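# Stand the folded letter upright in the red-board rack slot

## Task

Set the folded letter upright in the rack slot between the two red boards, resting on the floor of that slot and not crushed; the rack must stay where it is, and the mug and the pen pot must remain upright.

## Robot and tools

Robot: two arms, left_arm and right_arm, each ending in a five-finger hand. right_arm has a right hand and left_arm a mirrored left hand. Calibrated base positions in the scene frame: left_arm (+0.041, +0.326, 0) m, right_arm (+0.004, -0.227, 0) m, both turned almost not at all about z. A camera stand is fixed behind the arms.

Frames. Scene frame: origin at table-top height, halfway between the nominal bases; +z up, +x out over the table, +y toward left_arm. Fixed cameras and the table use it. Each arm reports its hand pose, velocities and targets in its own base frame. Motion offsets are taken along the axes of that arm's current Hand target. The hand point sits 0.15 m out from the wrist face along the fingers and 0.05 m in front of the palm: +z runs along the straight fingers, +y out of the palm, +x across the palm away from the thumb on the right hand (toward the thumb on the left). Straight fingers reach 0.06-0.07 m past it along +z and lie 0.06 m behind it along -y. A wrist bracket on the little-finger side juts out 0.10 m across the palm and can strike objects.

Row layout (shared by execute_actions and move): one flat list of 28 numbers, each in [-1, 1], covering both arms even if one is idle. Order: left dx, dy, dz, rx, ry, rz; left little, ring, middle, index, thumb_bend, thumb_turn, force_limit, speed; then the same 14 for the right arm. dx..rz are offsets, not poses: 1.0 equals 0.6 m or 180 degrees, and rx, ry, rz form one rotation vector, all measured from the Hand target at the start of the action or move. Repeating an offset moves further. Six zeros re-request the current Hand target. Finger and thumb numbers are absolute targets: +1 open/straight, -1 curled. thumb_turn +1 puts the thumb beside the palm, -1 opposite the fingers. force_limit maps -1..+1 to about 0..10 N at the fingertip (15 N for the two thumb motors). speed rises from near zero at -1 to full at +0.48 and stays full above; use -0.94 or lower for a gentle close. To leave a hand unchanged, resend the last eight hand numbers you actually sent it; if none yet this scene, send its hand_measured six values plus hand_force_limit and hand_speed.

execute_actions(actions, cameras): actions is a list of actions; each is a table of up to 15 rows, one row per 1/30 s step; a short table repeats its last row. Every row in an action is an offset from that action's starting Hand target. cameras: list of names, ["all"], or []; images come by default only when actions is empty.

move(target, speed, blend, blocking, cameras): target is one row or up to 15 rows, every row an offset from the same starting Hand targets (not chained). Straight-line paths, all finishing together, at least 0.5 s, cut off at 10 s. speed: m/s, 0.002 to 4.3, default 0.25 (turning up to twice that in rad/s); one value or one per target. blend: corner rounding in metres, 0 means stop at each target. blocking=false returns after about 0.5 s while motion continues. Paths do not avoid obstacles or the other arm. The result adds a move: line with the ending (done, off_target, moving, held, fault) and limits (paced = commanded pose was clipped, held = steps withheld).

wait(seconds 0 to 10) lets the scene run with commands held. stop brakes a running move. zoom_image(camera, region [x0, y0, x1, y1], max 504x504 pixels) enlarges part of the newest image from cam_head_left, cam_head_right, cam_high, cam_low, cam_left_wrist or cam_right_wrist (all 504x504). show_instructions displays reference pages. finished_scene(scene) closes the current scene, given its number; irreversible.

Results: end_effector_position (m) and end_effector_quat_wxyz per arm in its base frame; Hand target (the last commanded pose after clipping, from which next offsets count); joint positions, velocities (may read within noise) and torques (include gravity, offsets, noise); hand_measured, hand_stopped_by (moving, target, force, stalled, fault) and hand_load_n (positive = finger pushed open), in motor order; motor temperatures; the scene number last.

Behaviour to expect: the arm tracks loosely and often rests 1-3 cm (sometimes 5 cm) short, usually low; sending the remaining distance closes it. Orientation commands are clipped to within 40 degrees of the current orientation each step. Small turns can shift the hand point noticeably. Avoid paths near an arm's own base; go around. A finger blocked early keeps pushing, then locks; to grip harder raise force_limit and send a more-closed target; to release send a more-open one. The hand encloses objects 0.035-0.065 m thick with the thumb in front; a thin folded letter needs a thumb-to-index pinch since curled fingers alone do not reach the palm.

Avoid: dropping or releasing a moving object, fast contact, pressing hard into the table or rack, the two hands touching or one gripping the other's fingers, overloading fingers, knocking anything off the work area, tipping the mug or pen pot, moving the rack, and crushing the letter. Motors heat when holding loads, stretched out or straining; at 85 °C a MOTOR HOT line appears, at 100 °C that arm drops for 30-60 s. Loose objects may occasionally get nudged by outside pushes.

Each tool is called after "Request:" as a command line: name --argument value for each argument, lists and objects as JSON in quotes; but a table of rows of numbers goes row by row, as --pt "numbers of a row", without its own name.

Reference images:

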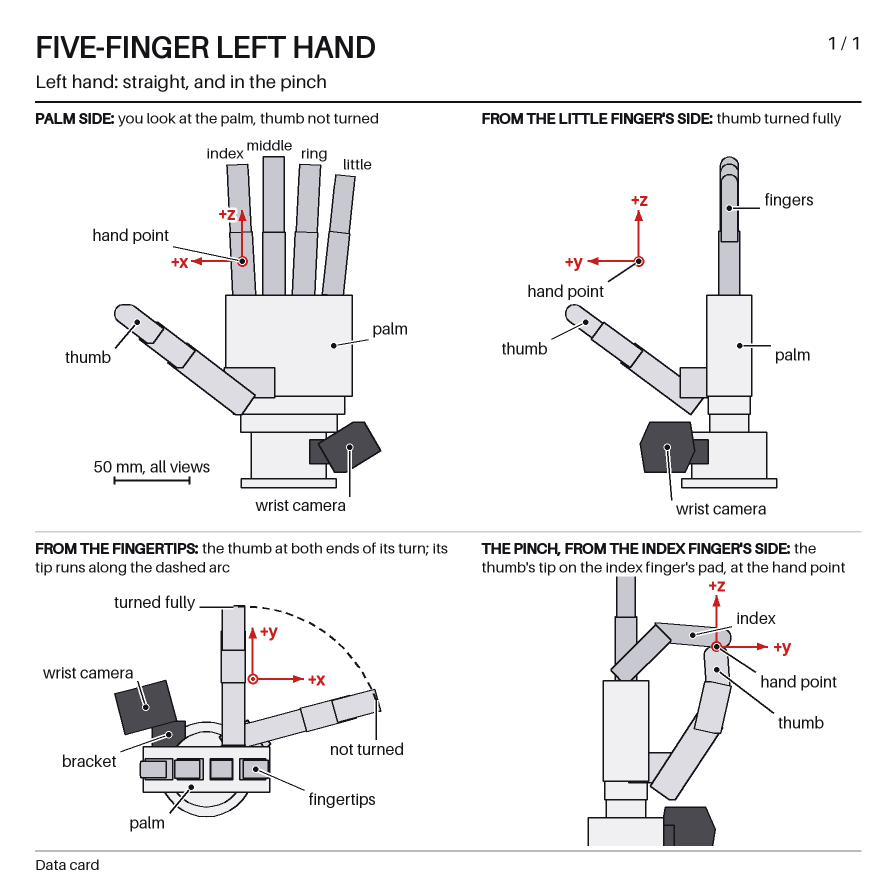

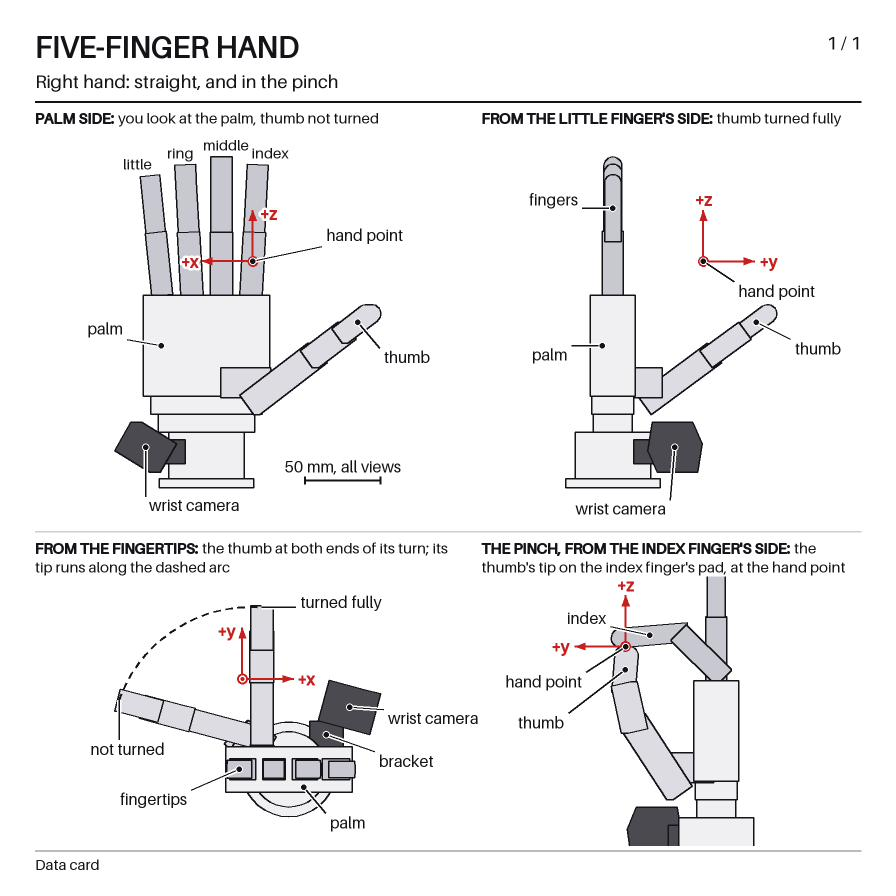

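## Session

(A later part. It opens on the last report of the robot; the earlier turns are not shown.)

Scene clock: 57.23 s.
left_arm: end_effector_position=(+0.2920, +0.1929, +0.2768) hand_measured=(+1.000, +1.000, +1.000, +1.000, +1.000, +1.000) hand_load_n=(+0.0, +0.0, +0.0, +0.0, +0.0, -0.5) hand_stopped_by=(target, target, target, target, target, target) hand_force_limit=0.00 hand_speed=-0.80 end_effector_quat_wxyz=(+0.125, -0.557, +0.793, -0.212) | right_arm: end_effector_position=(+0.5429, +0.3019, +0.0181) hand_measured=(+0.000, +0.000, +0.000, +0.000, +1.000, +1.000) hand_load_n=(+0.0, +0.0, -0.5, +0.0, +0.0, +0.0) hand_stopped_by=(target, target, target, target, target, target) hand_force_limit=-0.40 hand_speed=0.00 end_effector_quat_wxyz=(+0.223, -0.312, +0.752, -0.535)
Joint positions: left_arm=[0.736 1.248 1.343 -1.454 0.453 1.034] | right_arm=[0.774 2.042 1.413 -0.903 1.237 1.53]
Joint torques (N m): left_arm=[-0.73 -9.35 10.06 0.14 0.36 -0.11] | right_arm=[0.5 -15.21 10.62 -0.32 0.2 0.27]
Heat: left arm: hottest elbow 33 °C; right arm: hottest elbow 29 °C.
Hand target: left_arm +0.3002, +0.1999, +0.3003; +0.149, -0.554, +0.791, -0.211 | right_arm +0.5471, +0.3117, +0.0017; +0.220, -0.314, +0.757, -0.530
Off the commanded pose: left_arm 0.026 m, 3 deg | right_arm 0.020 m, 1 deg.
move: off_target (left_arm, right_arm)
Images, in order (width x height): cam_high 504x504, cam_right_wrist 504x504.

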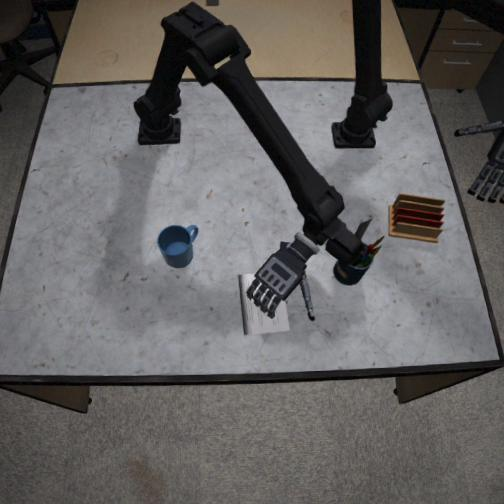

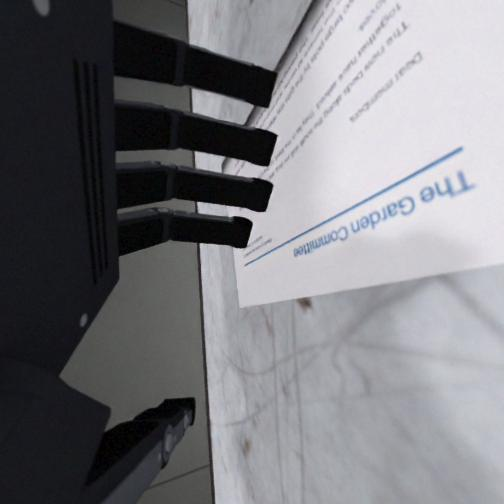

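Request:
zoom_image --camera "cam_high" --region '[290, 180, 420, 310]'

Request:
execute_actions --actions '[]'

Scaled by 3.877 from the camera's 504x504 image, which has a finer 720x720 frame.

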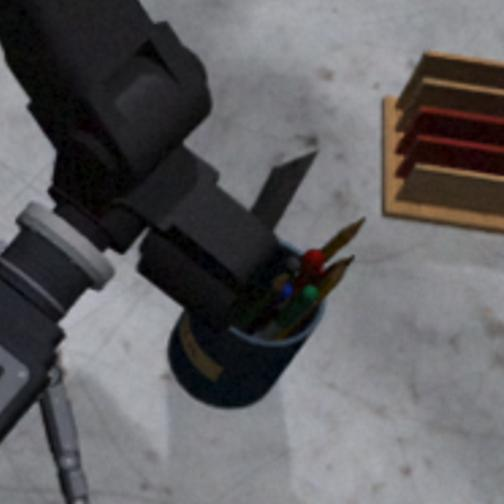

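Scene clock: 57.30 s.
left_arm: end_effector_position=(+0.2920, +0.1929, +0.2768) hand_measured=(+1.000, +1.000, +1.000, +1.000, +1.000, +1.000) hand_load_n=(+0.0, +0.0, +0.0, +0.0, +0.0, +0.0) hand_stopped_by=(target, target, target, target, target, target) hand_force_limit=0.00 hand_speed=-0.80 end_effector_quat_wxyz=(+0.125, -0.557, +0.793, -0.212) | right_arm: end_effector_position=(+0.5429, +0.3019, +0.0181) hand_measured=(+0.000, +0.000, +0.000, +0.000, +1.000, +1.000) hand_load_n=(+0.0, +0.0, -0.5, +0.0, +0.0, +0.0) hand_stopped_by=(target, target, target, target, target, target) hand_force_limit=-0.40 hand_speed=0.00 end_effector_quat_wxyz=(+0.223, -0.312, +0.752, -0.535)
Joint positions: left_arm=[0.736 1.248 1.343 -1.454 0.453 1.034] | right_arm=[0.774 2.042 1.413 -0.903 1.237 1.531]
Joint velocities: within noise
Joint torques (N m): left_arm=[-0.62 -9 10.07 0.16 0.36 -0.1] | right_arm=[0.62 -15.33 10.62 -0.34 0.21 0.3]
Motor temperatures (°C): left_arm=[26 25 33 23 26 24] | right_arm=[25 25 29 25 24 26]
Heat: left arm: hottest elbow 33 °C; right arm: hottest elbow 29 °C.
Hand target: left_arm +0.3002, +0.1999, +0.3003; +0.149, -0.554, +0.791, -0.211 | right_arm +0.5471, +0.3117, +0.0017; +0.220, -0.314, +0.757, -0.530
Off the commanded pose: left_arm 0.026 m, 3 deg | right_arm 0.020 m, 1 deg.

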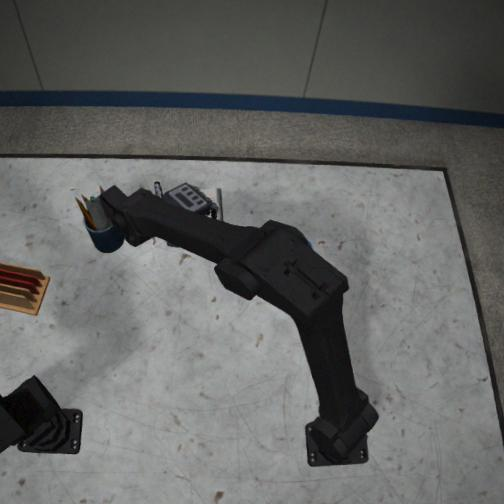

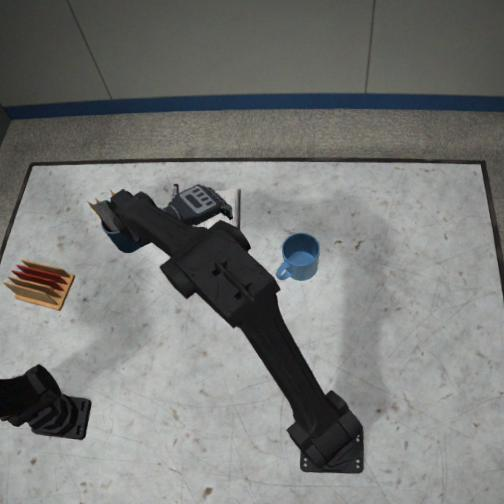

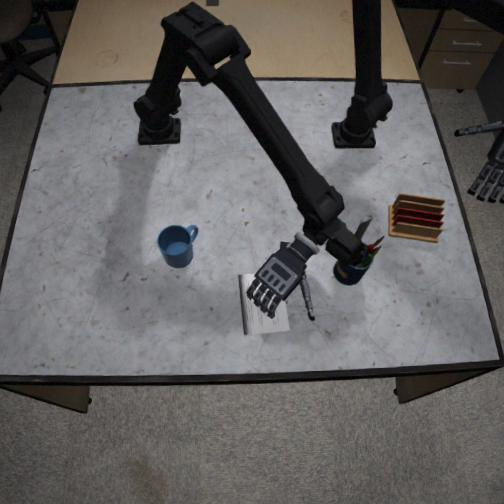

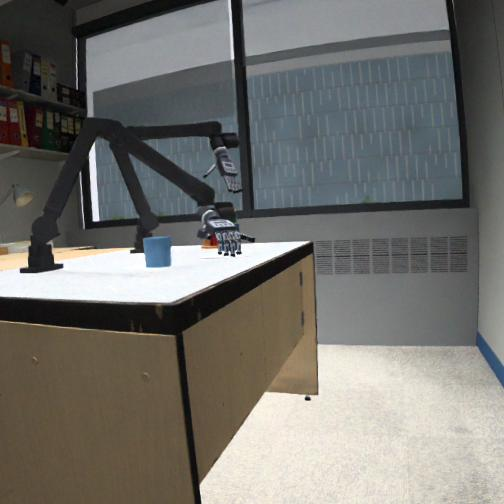

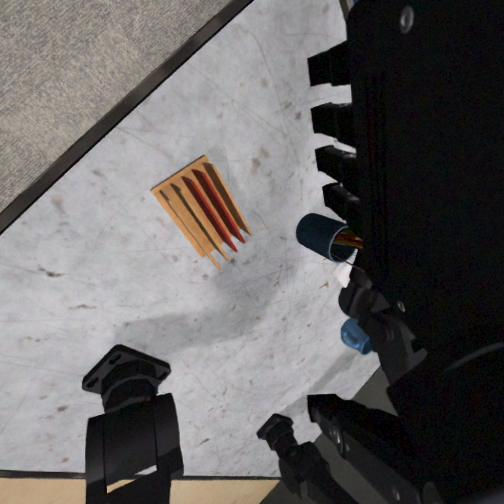

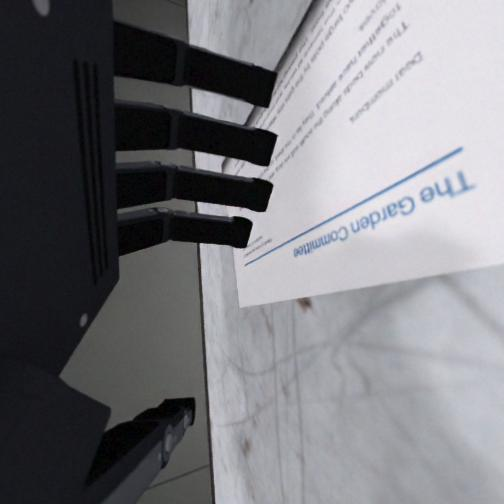

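Request:
move --pt "0 0 0 0 0 0 1 1 1 1 1 1 0 -0.8 0 -0.0235 -0.0086 0 0 0 0 0 0 0 1 1 -0.4 0" --pt "0 0 0 0 0 0 1 1 1 1 1 1 0 -0.8 0.0236 -0.0631 0.0271 0 0 0 0 0 0 0 1 1 -0.4 0" --pt "0 0 0 0 0 0 1 1 1 1 1 1 0 -0.8 0.0554 -0.0911 -0.0419 0 -0.2871 -0.1045 0 0 0 0 1 1 -0.4 0" --speed '[0.08,0.1,0.25]' --blend '[0.005,0.01,0]' --cameras '["all"]'

Request:
zoom_image --camera "cam_high" --region '[200, 180, 360, 340]'

Scene clock: 60.77 s.
left_arm: end_effector_position=(+0.2920, +0.1929, +0.2768) hand_measured=(+1.000, +1.000, +1.000, +1.000, +1.000, +1.000) hand_load_n=(+0.0, +0.0, +0.0, +0.0, +0.0, +0.0) hand_stopped_by=(target, target, target, target, target, target) hand_force_limit=0.00 hand_speed=-0.80 end_effector_quat_wxyz=(+0.125, -0.557, +0.793, -0.212) | right_arm: end_effector_position=(+0.5197, +0.2947, +0.0574) hand_measured=(+0.000, +0.000, +0.000, +0.000, +1.000, +1.000) hand_load_n=(+0.0, +0.0, +0.0, +0.0, +0.0, -0.5) hand_stopped_by=(target, target, target, target, target, target) hand_force_limit=-0.40 hand_speed=0.00 end_effector_quat_wxyz=(-0.436, +0.629, -0.532, +0.363)
Joint positions: left_arm=[0.736 1.248 1.343 -1.454 0.453 1.034] | right_arm=[0.572 1.654 0.787 0.474 0.371 0.156]
Joint torques (N m): left_arm=[-0.91 -9.11 10.07 0.2 0.35 -0.1] | right_arm=[-0.15 -13.86 6.93 1.87 0.07 -0.05]
Heat: left arm: hottest elbow 33 °C; right arm: hottest elbow 29 °C.
Hand target: left_arm +0.3002, +0.1999, +0.3003; +0.149, -0.554, +0.791, -0.211 | right_arm +0.5201, +0.2916, +0.0616; -0.439, +0.627, -0.527, +0.368
Off the commanded pose: left_arm 0.026 m, 3 deg | right_arm 0.005 m, 1 deg.
move: off_target (left_arm)

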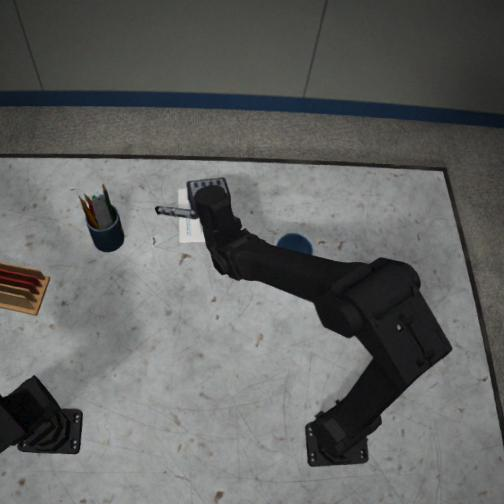

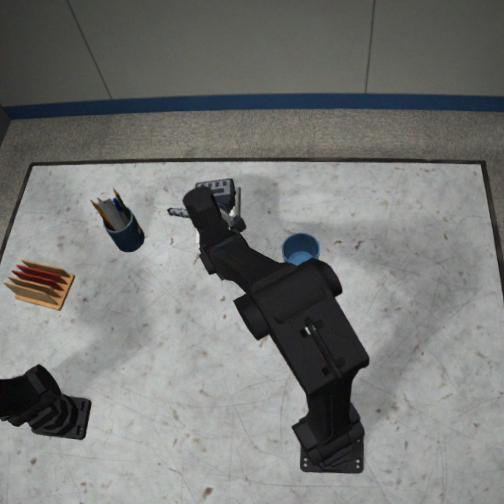

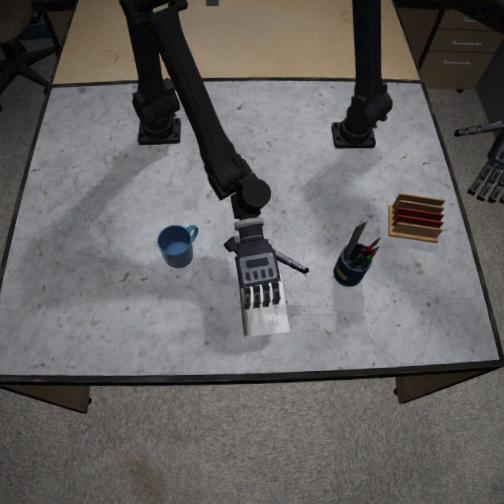

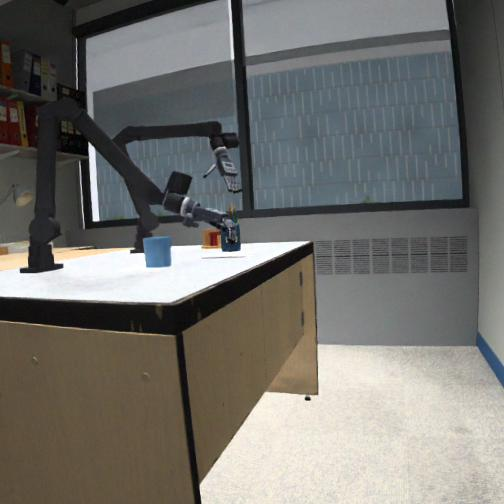

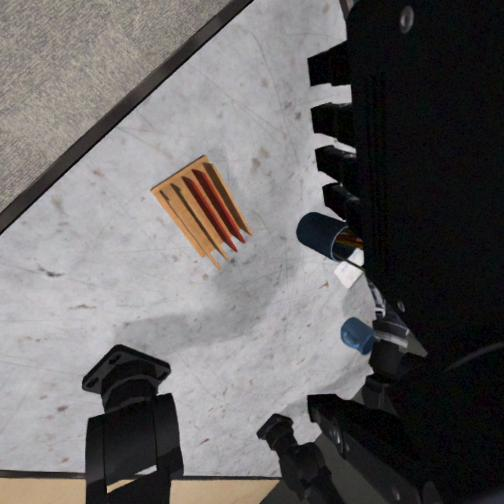

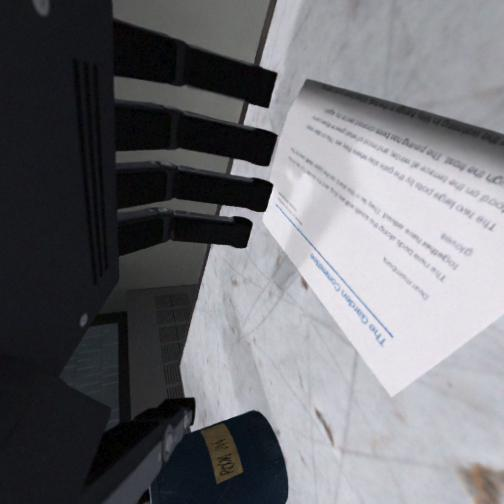

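Scaled by 3.150 from the camera's 504x504 image, which has a finer 720x720 frame.

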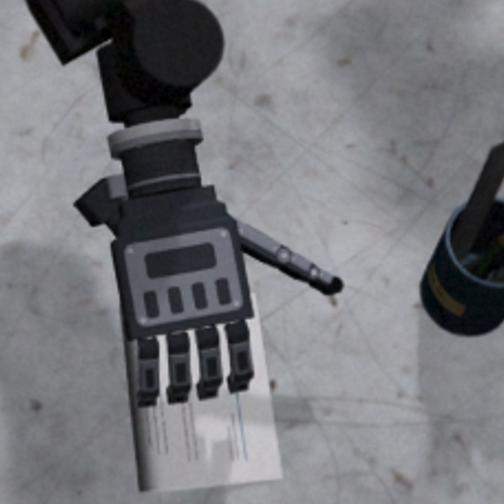

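Request:
move --pt "0 0 0 0 0 0 1 1 1 1 1 1 0 -0.8 -0.0105 0.0335 -0.0112 0 -0.1827 -0.0665 0 0 0 0 1 1 -0.4 0" --pt "0 0 0 0 0 0 1 1 1 1 1 1 0 -0.8 -0.0105 0.1023 0.0138 0 -0.1827 -0.0665 0 0 0 0 1 1 -0.4 0" --pt "0 0 0 0 0 0 1 1 1 1 1 1 0 -0.8 -0.0307 0.0970 0.0287 0 -0.0653 -0.0237 0 0 0 0 1 1 -0.4 0" --pt "0 0 0 0 0 0 1 1 1 1 1 1 0 -0.8 -0.0435 0.0893 0.0498 0 0.0522 0.0190 0 0 0 0 1 1 -0.4 0" --pt "0 0 0 0 0 0 1 1 1 1 1 1 0 -0.8 -0.0462 0.0853 0.0603 0 0.1044 0.0380 0 0 0 0 1 1 -0.4 0" --pt "0 0 0 0 0 0 1 1 1 1 1 1 0 -0.8 -0.0462 0.0165 0.0353 0 0.1044 0.0380 0 0 0 0 1 1 -0.4 0" --speed '[0.3,0.1,0.25,0.25,0.25,0.15]' --blend '[0,0,0.01,0.01,0,0]' --cameras '["cam_high","cam_right_wrist"]'

Request:
zoom_image --camera "cam_high" --region '[200, 210, 370, 380]'

Scene clock: 66.90 s.
left_arm: end_effector_position=(+0.2920, +0.1929, +0.2768) hand_measured=(+1.000, +1.000, +1.000, +1.000, +1.000, +1.000) hand_load_n=(-0.5, +0.0, +0.0, +0.0, +0.0, +0.0) hand_stopped_by=(target, target, target, target, target, target) hand_force_limit=0.00 hand_speed=-0.80 end_effector_quat_wxyz=(+0.125, -0.557, +0.793, -0.212) | right_arm: end_effector_position=(+0.5212, +0.3074, +0.0292) hand_measured=(+0.000, +0.000, +0.000, +0.000, +1.000, +1.000) hand_load_n=(+0.0, +0.0, +0.0, +0.0, +0.0, -0.5) hand_stopped_by=(target, target, target, target, target, target) hand_force_limit=-0.40 hand_speed=0.00 end_effector_quat_wxyz=(+0.352, -0.537, +0.625, -0.443)
Joint positions: left_arm=[0.736 1.248 1.343 -1.454 0.453 1.034] | right_arm=[0.712 1.775 0.905 0.314 0.822 0.388]
Joint torques (N m): left_arm=[-0.85 -9.05 10.06 0.2 0.36 -0.1] | right_arm=[0.62 -15.09 10.71 0.72 0.3 0.25]
Heat: left arm: hottest elbow 33 °C; right arm: hottest elbow 29 °C.
Hand target: left_arm +0.3002, +0.1999, +0.3003; +0.149, -0.554, +0.791, -0.211 | right_arm +0.5316, +0.3217, +0.0451; +0.369, -0.527, +0.628, -0.439
Off the commanded pose: left_arm 0.026 m, 3 deg | right_arm 0.024 m, 2 deg.
move: off_target (left_arm, right_arm)
Images, in order (width x height): cam_high 504x504, cam_right_wrist 504x504.

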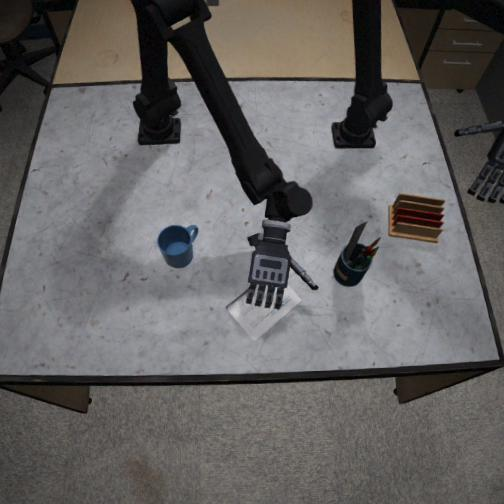

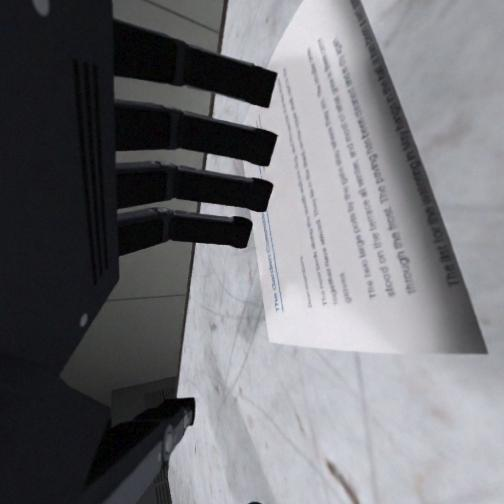

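Scaled by 2.965 from the camera's 504x504 image, which has a finer 720x720 frame.

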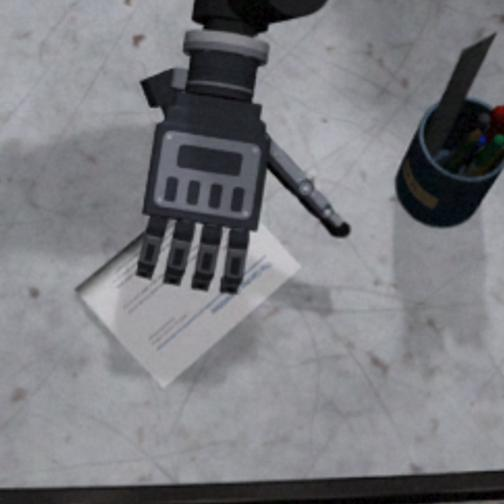

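Request:
move --pt "0 0 0 0 0 0 1 1 1 1 1 1 0 -0.8 0.0504 0.0118 -0.0324 0 -0.2871 -0.1045 0 0 0 0 1 1 -0.4 0" --pt "0 0 0 0 0 0 1 1 1 1 1 1 0 -0.8 0.0504 0.0807 -0.0073 0 -0.2871 -0.1045 0 0 0 0 1 1 -0.4 0" --pt "0 0 0 0 0 0 1 1 1 1 1 1 0 -0.8 0.0260 0.0780 0.0001 0 -0.1697 -0.0618 0 0 0 0 1 1 -0.4 0" --pt "0 0 0 0 0 0 1 1 1 1 1 1 0 -0.8 0.0063 0.0722 0.0159 0 -0.0522 -0.0190 0 0 0 0 1 1 -0.4 0" --pt "0 0 0 0 0 0 1 1 1 1 1 1 0 -0.8 0.0150 0.0438 -0.0468 0 -0.0522 -0.0190 0 0 0 0 1 1 -0.4 0" --speed '[0.3,0.1,0.25,0.25,0.12]' --blend '[0,0,0.01,0,0]' --cameras '["cam_high","cam_right_wrist"]'

Request:
zoom_image --camera "cam_high" --region '[200, 210, 370, 380]'

Scene clock: 73.23 s.
left_arm: end_effector_position=(+0.2920, +0.1929, +0.2768) hand_measured=(+1.000, +1.000, +1.000, +1.000, +1.000, +1.000) hand_load_n=(+0.0, +0.0, +0.0, +0.0, +0.0, +0.0) hand_stopped_by=(target, target, target, target, target, target) hand_force_limit=0.00 hand_speed=-0.80 end_effector_quat_wxyz=(+0.125, -0.557, +0.793, -0.212) | right_arm: end_effector_position=(+0.4981, +0.3203, +0.0325) hand_measured=(+0.000, +0.000, +0.000, +0.000, +1.000, +1.000) hand_load_n=(+0.0, +0.0, +0.0, +0.0, +0.0, -0.5) hand_stopped_by=(target, target, target, target, target, target) hand_force_limit=-0.40 hand_speed=0.00 end_effector_quat_wxyz=(-0.408, +0.580, -0.575, +0.408)
Joint positions: left_arm=[0.736 1.248 1.343 -1.454 0.453 1.034] | right_arm=[0.713 1.731 0.795 0.499 0.661 0.275]
Joint torques (N m): left_arm=[-0.79 -9.05 10.02 0.24 0.35 -0.11] | right_arm=[0.32 -13.68 6.53 0.87 0.32 0.25]
Heat: left arm: hottest elbow 34 °C; right arm: hottest elbow 29 °C.
Hand target: left_arm +0.3002, +0.1999, +0.3003; +0.149, -0.554, +0.791, -0.211 | right_arm +0.4951, +0.3190, +0.0299; -0.406, +0.579, -0.579, +0.405
Off the commanded pose: left_arm 0.026 m, 3 deg | right_arm 0.004 m, 1 deg.
move: off_target (left_arm)
Images, in order (width x height): cam_high 504x504, cam_right_wrist 504x504.

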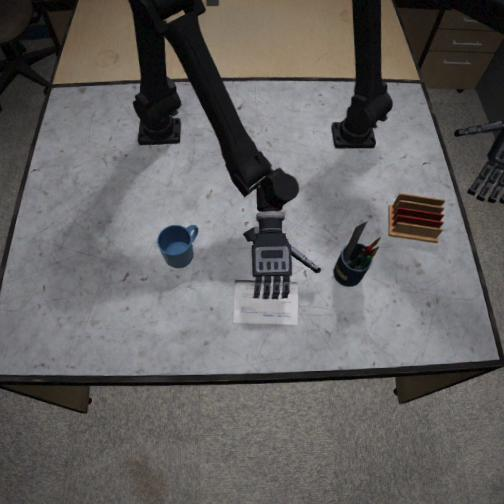

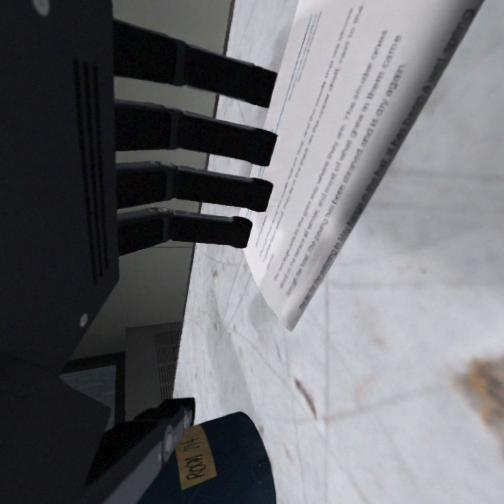

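Scaled by 2.965 from the camera's 504x504 image, which has a finer 720x720 frame.

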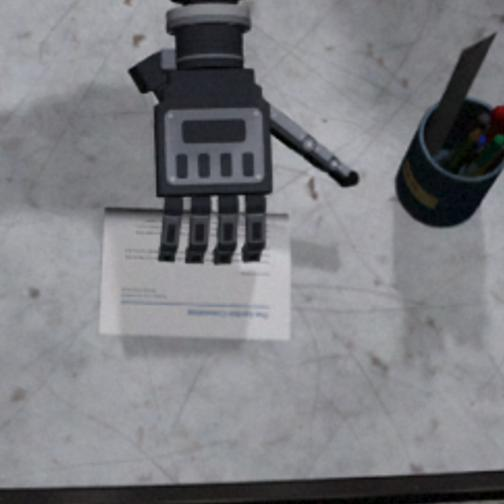

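Request:
move --pt "0 0 0 0 0 0 1 1 1 1 1 1 0 -0.8 0 0.0454 0.0165 0 0 0 0 0 0 0 1 1 -0.4 0" --pt "0 0 0 0 0 0 1 1 1 1 1 1 0 -0.8 0 -0.0451 0.2655 0 0 0 0 0 0 0 1 1 -0.4 0" --speed '[0.1,0.1]' --blend '[0,0]' --cameras '["cam_high","cam_right_wrist","cam_low"]'

Request:
zoom_image --camera "cam_high" --region '[200, 250, 340, 390]'

Request:
zoom_image --camera "cam_low" --region '[180, 190, 330, 300]'

Scene clock: 76.27 s.
left_arm: end_effector_position=(+0.2920, +0.1929, +0.2768) hand_measured=(+1.000, +1.000, +1.000, +1.000, +1.000, +1.000) hand_load_n=(+0.0, +0.0, +0.0, -0.5, +0.0, +0.0) hand_stopped_by=(target, target, target, target, target, target) hand_force_limit=0.00 hand_speed=-0.80 end_effector_quat_wxyz=(+0.125, -0.557, +0.793, -0.212) | right_arm: end_effector_position=(+0.6472, +0.3215, +0.0180) hand_measured=(+0.000, +0.000, +0.000, +0.000, +1.000, +1.000) hand_load_n=(+0.0, +0.0, -0.5, +0.0, +0.0, +0.0) hand_stopped_by=(target, target, target, target, target, target) hand_force_limit=-0.40 hand_speed=0.00 end_effector_quat_wxyz=(-0.422, +0.568, -0.581, +0.404)
Joint positions: left_arm=[0.736 1.248 1.343 -1.454 0.453 1.034] | right_arm=[0.538 1.991 1.147 0.473 0.497 0.217]
Joint torques (N m): left_arm=[-0.91 -9 10.09 0.13 0.36 -0.09] | right_arm=[-0.26 -15.27 10.44 0.47 0.09 -0.07]
Heat: left arm: hottest elbow 34 °C; right arm: hottest elbow 29 °C.
Hand target: left_arm +0.3002, +0.1999, +0.3003; +0.149, -0.554, +0.791, -0.211 | right_arm +0.6540, +0.3193, +0.0009; -0.406, +0.579, -0.579, +0.405
Off the commanded pose: left_arm 0.026 m, 3 deg | right_arm 0.019 m, 2 deg.
move: off_target (left_arm, right_arm)
Images, in order (width x height): cam_high 504x504, cam_low 504x504, cam_right_wrist 504x504.

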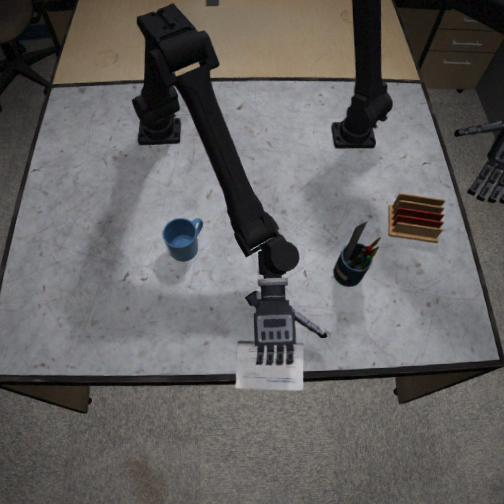

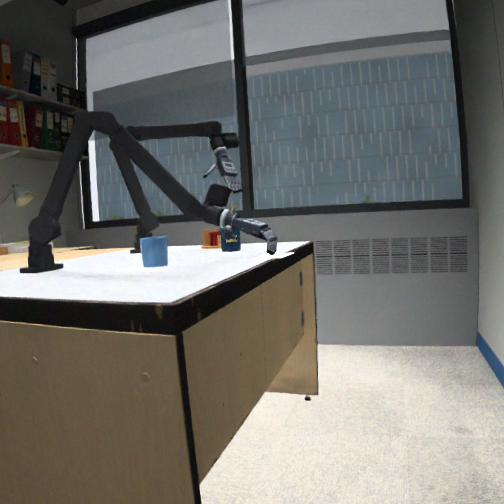

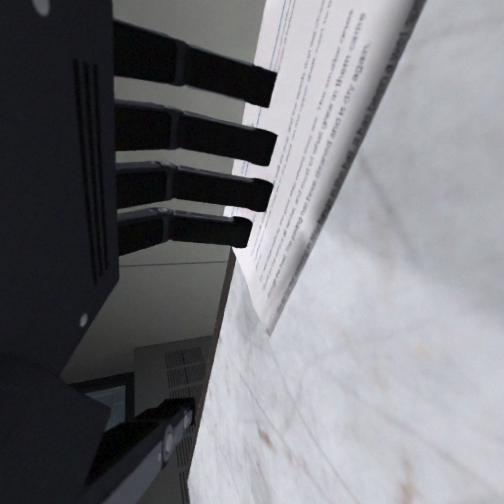

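Scaled by 3.600 from the camera's 504x504 image, which has a finer 720x720 frame.

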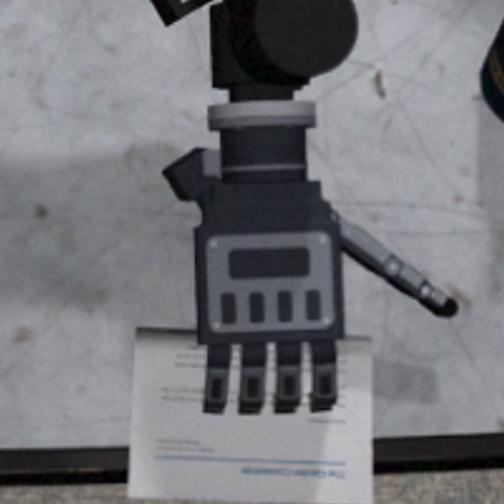

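Scaled by 3.360 from the camera's 504x504 image, which has a finer 720x720 frame.

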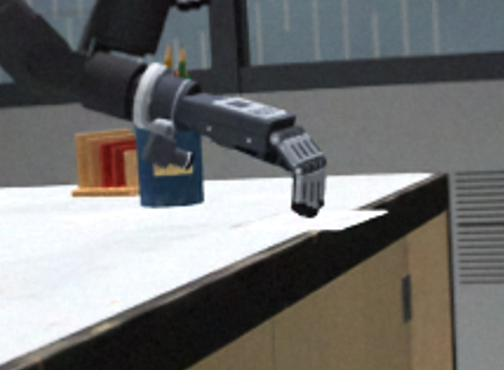

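Request:
move --pt "0.0669 -0.0851 -0.0278 0 0 0 1 1 1 1 1 -1 -0.4 0 0 -0.1880 -0.0684 0 0 0 0 0 0 0 1 1 -0.4 0" --pt "0.3772 -0.5797 0.3347 -0.0549 -0.0471 -0.1009 1 1 1 1 1 -1 -0.4 0 0.7322 -0.2352 -0.7135 0 0 0 0 0 0 0 1 1 -0.4 0" --pt "0.4977 -0.6029 0.6944 -0.0549 -0.0471 -0.1009 1 1 1 1 1 -1 -0.4 0 0.7322 -0.2352 -0.7135 0 0 0 0 0 0 0 1 1 -0.4 0" --speed '[0.12,0.35,0.2]' --blend '[0.01,0.03,0]' --cameras '["all"]'

Request:
zoom_image --camera "cam_high" --region '[200, 280, 340, 420]'

Request:
zoom_image --camera "cam_low" --region '[200, 170, 330, 300]'

Scene clock: 82.90 s.
left_arm: end_effector_position=(+0.6683, -0.2520, +0.0876) hand_measured=(+1.000, +1.000, +1.000, +1.000, +1.000, -1.000) hand_load_n=(+0.0, +0.0, +0.0, -0.5, +0.0, +0.0) hand_stopped_by=(target, target, target, target, target, target) hand_force_limit=-0.40 hand_speed=0.00 end_effector_quat_wxyz=(-0.105, +0.696, -0.704, +0.089) | right_arm: end_effector_position=(+0.2934, -0.1144, +0.2508) hand_measured=(+0.000, +0.000, +0.000, +0.000, +1.000, +1.000) hand_load_n=(+0.0, +0.0, +0.0, +0.0, +0.0, -0.5) hand_stopped_by=(target, target, target, target, target, target) hand_force_limit=-0.40 hand_speed=0.00 end_effector_quat_wxyz=(-0.408, +0.573, -0.598, +0.385)
Joint positions: left_arm=[-0.323 2.243 2.187 -1.261 -0.106 -0.298] | right_arm=[-0.833 0.63 0.648 -0.558 -0.764 -0.343]
Joint torques (N m): left_arm=[-1.08 -25.7 10.03 0.95 -0.3 -0.08] | right_arm=[0.5 0.03 16.43 0.77 -0.37 -0.02]
Heat: left arm: hottest elbow 34 °C; right arm: hottest elbow 30 °C.
Hand target: left_arm +0.6882, -0.2589, +0.1196; -0.123, +0.696, -0.696, +0.122 | right_arm +0.3002, -0.1205, +0.2799; -0.406, +0.579, -0.579, +0.405
Off the commanded pose: left_arm 0.038 m, 5 deg | right_arm 0.030 m, 3 deg.
move: off_target (left_arm, right_arm)

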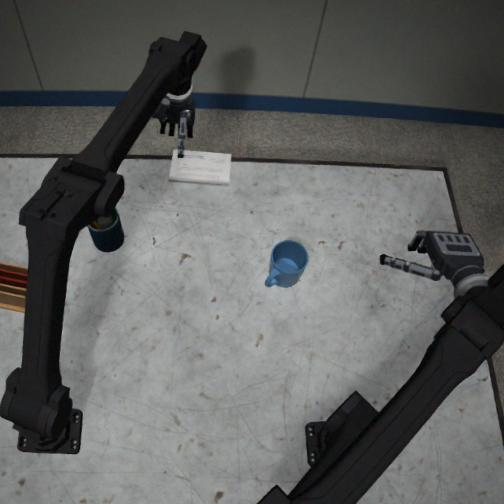

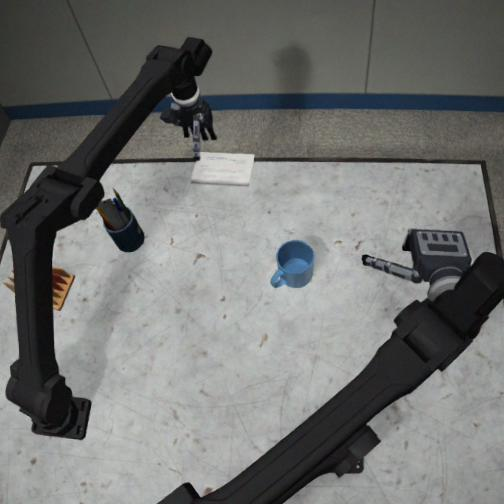

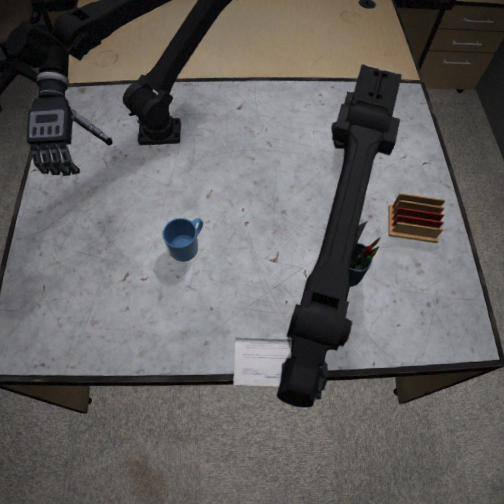

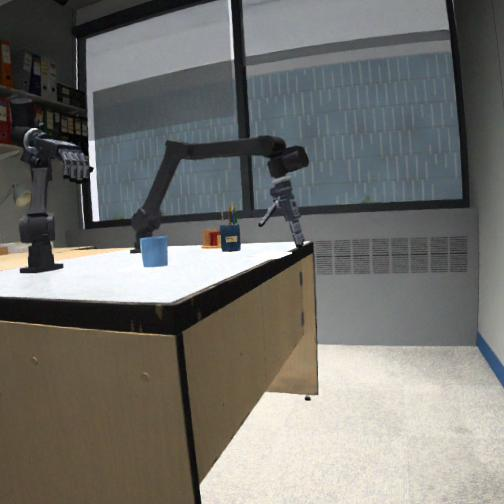

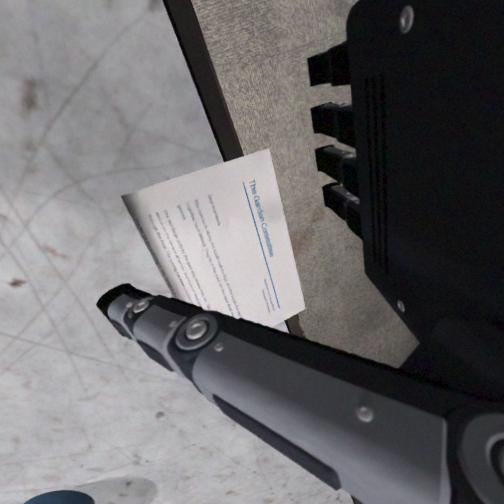

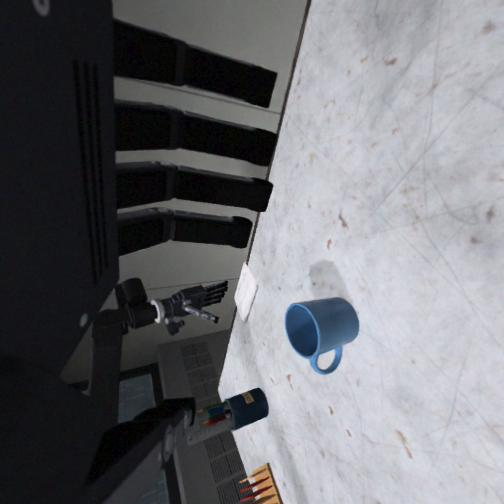

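Scaled by 3.600 from the camera's 504x504 image, which has a finer 720x720 frame.

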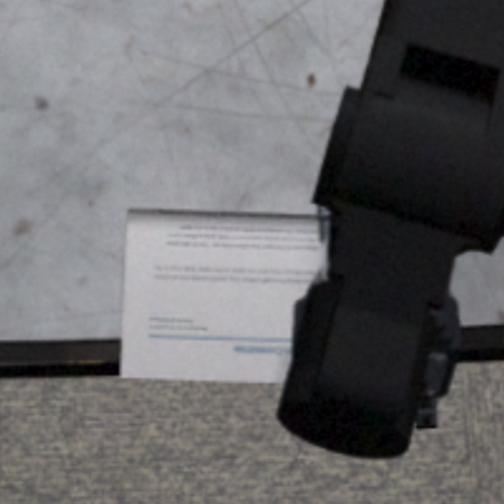

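Scaled by 3.877 from the camera's 504x504 image, which has a finer 720x720 frame.

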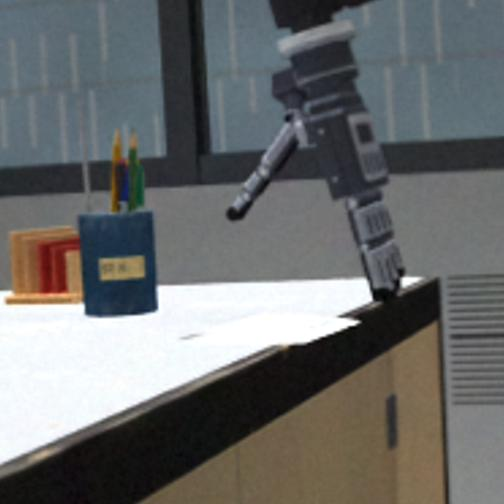

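Request:
execute_actions --actions '[]'

Scene clock: 83.63 s.
left_arm: end_effector_position=(+0.6683, -0.2520, +0.0876) hand_measured=(+1.000, +1.000, +1.000, +1.000, +1.000, -1.000) hand_load_n=(+0.0, +0.0, +0.0, +0.0, -0.5, +0.0) hand_stopped_by=(target, target, target, target, target, target) hand_force_limit=-0.40 hand_speed=0.00 end_effector_quat_wxyz=(-0.105, +0.696, -0.704, +0.089) | right_arm: end_effector_position=(+0.2934, -0.1144, +0.2508) hand_measured=(+0.000, +0.000, +0.000, +0.000, +1.000, +1.000) hand_load_n=(+0.0, +0.0, +0.0, +0.0, +0.0, +0.0) hand_stopped_by=(target, target, target, target, target, target) hand_force_limit=-0.40 hand_speed=0.00 end_effector_quat_wxyz=(-0.408, +0.573, -0.598, +0.385)
Joint positions: left_arm=[-0.323 2.243 2.187 -1.261 -0.106 -0.298] | right_arm=[-0.833 0.63 0.648 -0.558 -0.764 -0.343]
Joint velocities: within noise
Joint torques (N m): left_arm=[-1.14 -25.7 10.04 0.94 -0.29 -0.08] | right_arm=[0.5 -0.03 16.43 0.79 -0.37 -0.02]
Motor temperatures (°C): left_arm=[26 26 34 23 26 24] | right_arm=[25 26 30 25 24 26]
Heat: left arm: hottest elbow 34 °C; right arm: hottest elbow 30 °C.
Hand target: left_arm +0.6882, -0.2589, +0.1196; -0.123, +0.696, -0.696, +0.122 | right_arm +0.3002, -0.1205, +0.2799; -0.406, +0.579, -0.579, +0.405
Off the commanded pose: left_arm 0.038 m, 5 deg | right_arm 0.030 m, 3 deg.

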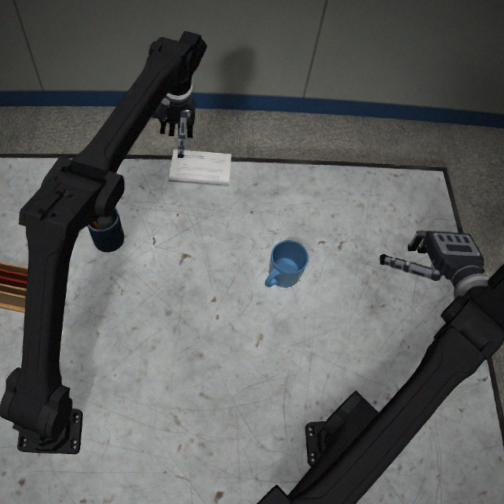

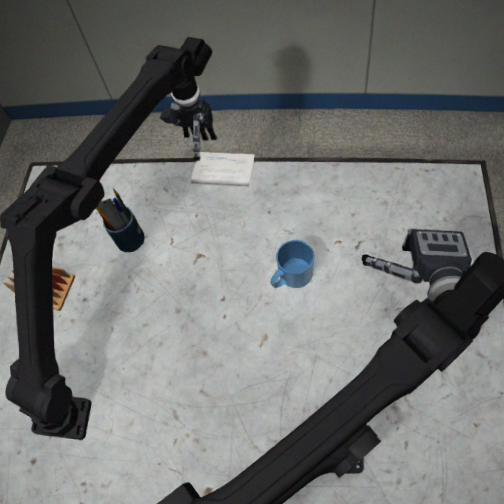

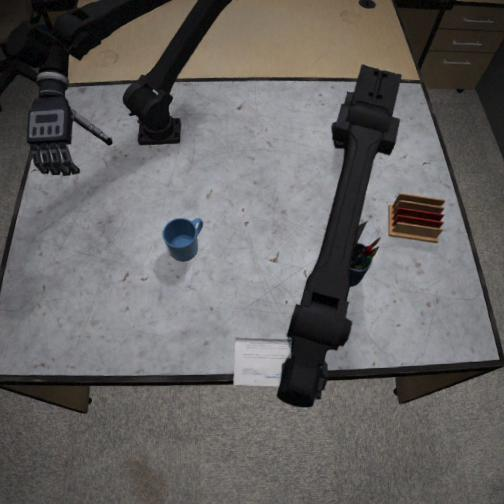

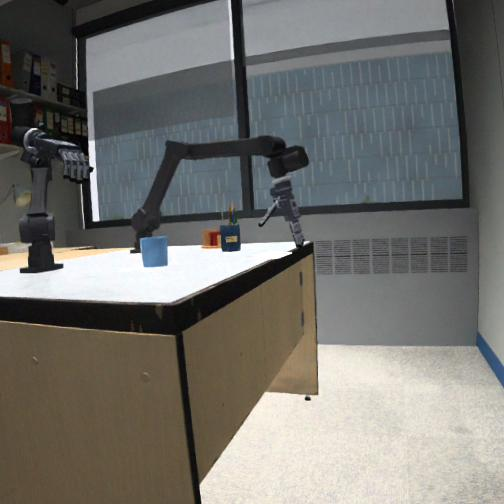

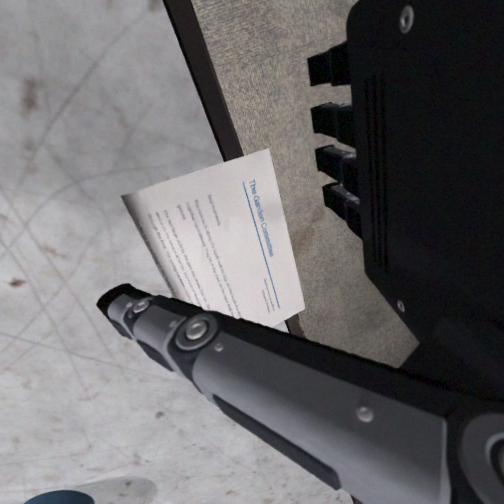

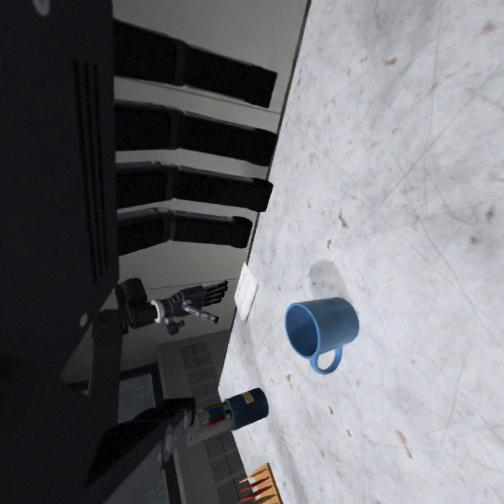

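Request:
move --target '[0.0067,0.0467,0.1427,0,0,0,1,1,1,1,1,-1,-0.4,0,0,0,0,0,0,0,0,0,0,0,1,1,-0.4,0]' --speed 0.12 --cameras '["cam_low","cam_left_wrist","cam_high"]'

Scene clock: 85.63 s.
left_arm: end_effector_position=(+0.6887, -0.2587, +0.0259) hand_measured=(+1.000, +1.000, +1.000, +1.000, +1.000, -1.000) hand_load_n=(+0.0, +0.0, +0.0, +0.0, +0.0, +0.0) hand_stopped_by=(target, target, target, target, target, target) hand_force_limit=-0.40 hand_speed=0.00 end_effector_quat_wxyz=(-0.119, +0.696, -0.699, +0.115) | right_arm: end_effector_position=(+0.2934, -0.1144, +0.2508) hand_measured=(+0.000, +0.000, +0.000, +0.000, +1.000, +1.000) hand_load_n=(+0.0, +0.0, +0.0, +0.0, +0.0, +0.0) hand_stopped_by=(target, target, target, target, target, target) hand_force_limit=-0.40 hand_speed=0.00 end_effector_quat_wxyz=(-0.408, +0.573, -0.598, +0.385)
Joint positions: left_arm=[-0.323 2.287 2.097 -1.066 -0.107 -0.302] | right_arm=[-0.833 0.63 0.648 -0.558 -0.764 -0.343]
Joint torques (N m): left_arm=[-1.49 -26.05 6.15 1.13 -0.29 -0.1] | right_arm=[0.5 -0.03 16.4 0.76 -0.37 -0.03]
Heat: left arm: hottest elbow 34 °C; right arm: hottest elbow 30 °C.
Hand target: left_arm +0.6910, -0.2628, +0.0295; -0.123, +0.697, -0.696, +0.122 | right_arm +0.3002, -0.1205, +0.2799; -0.406, +0.579, -0.579, +0.405
Off the commanded pose: left_arm 0.006 m, 1 deg | right_arm 0.030 m, 3 deg.
move: off_target (right_arm)
Images, in order (width x height): cam_high 504x504, cam_low 504x504, cam_left_wrist 504x504.

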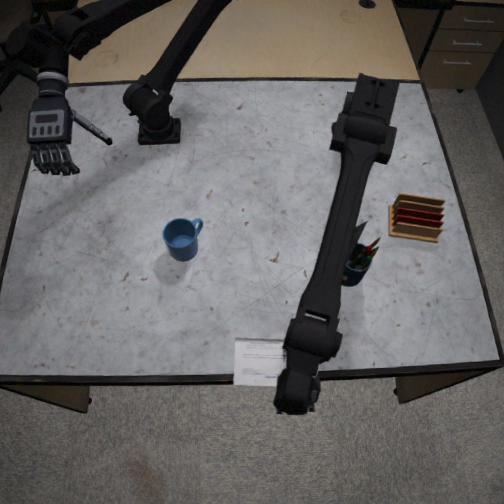

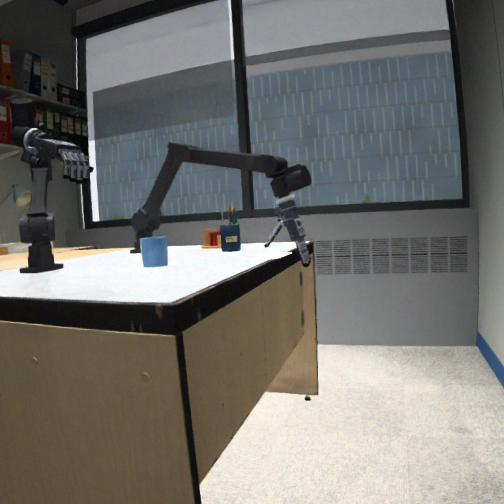

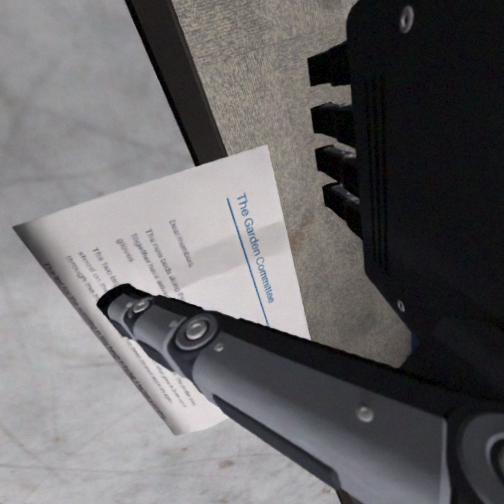

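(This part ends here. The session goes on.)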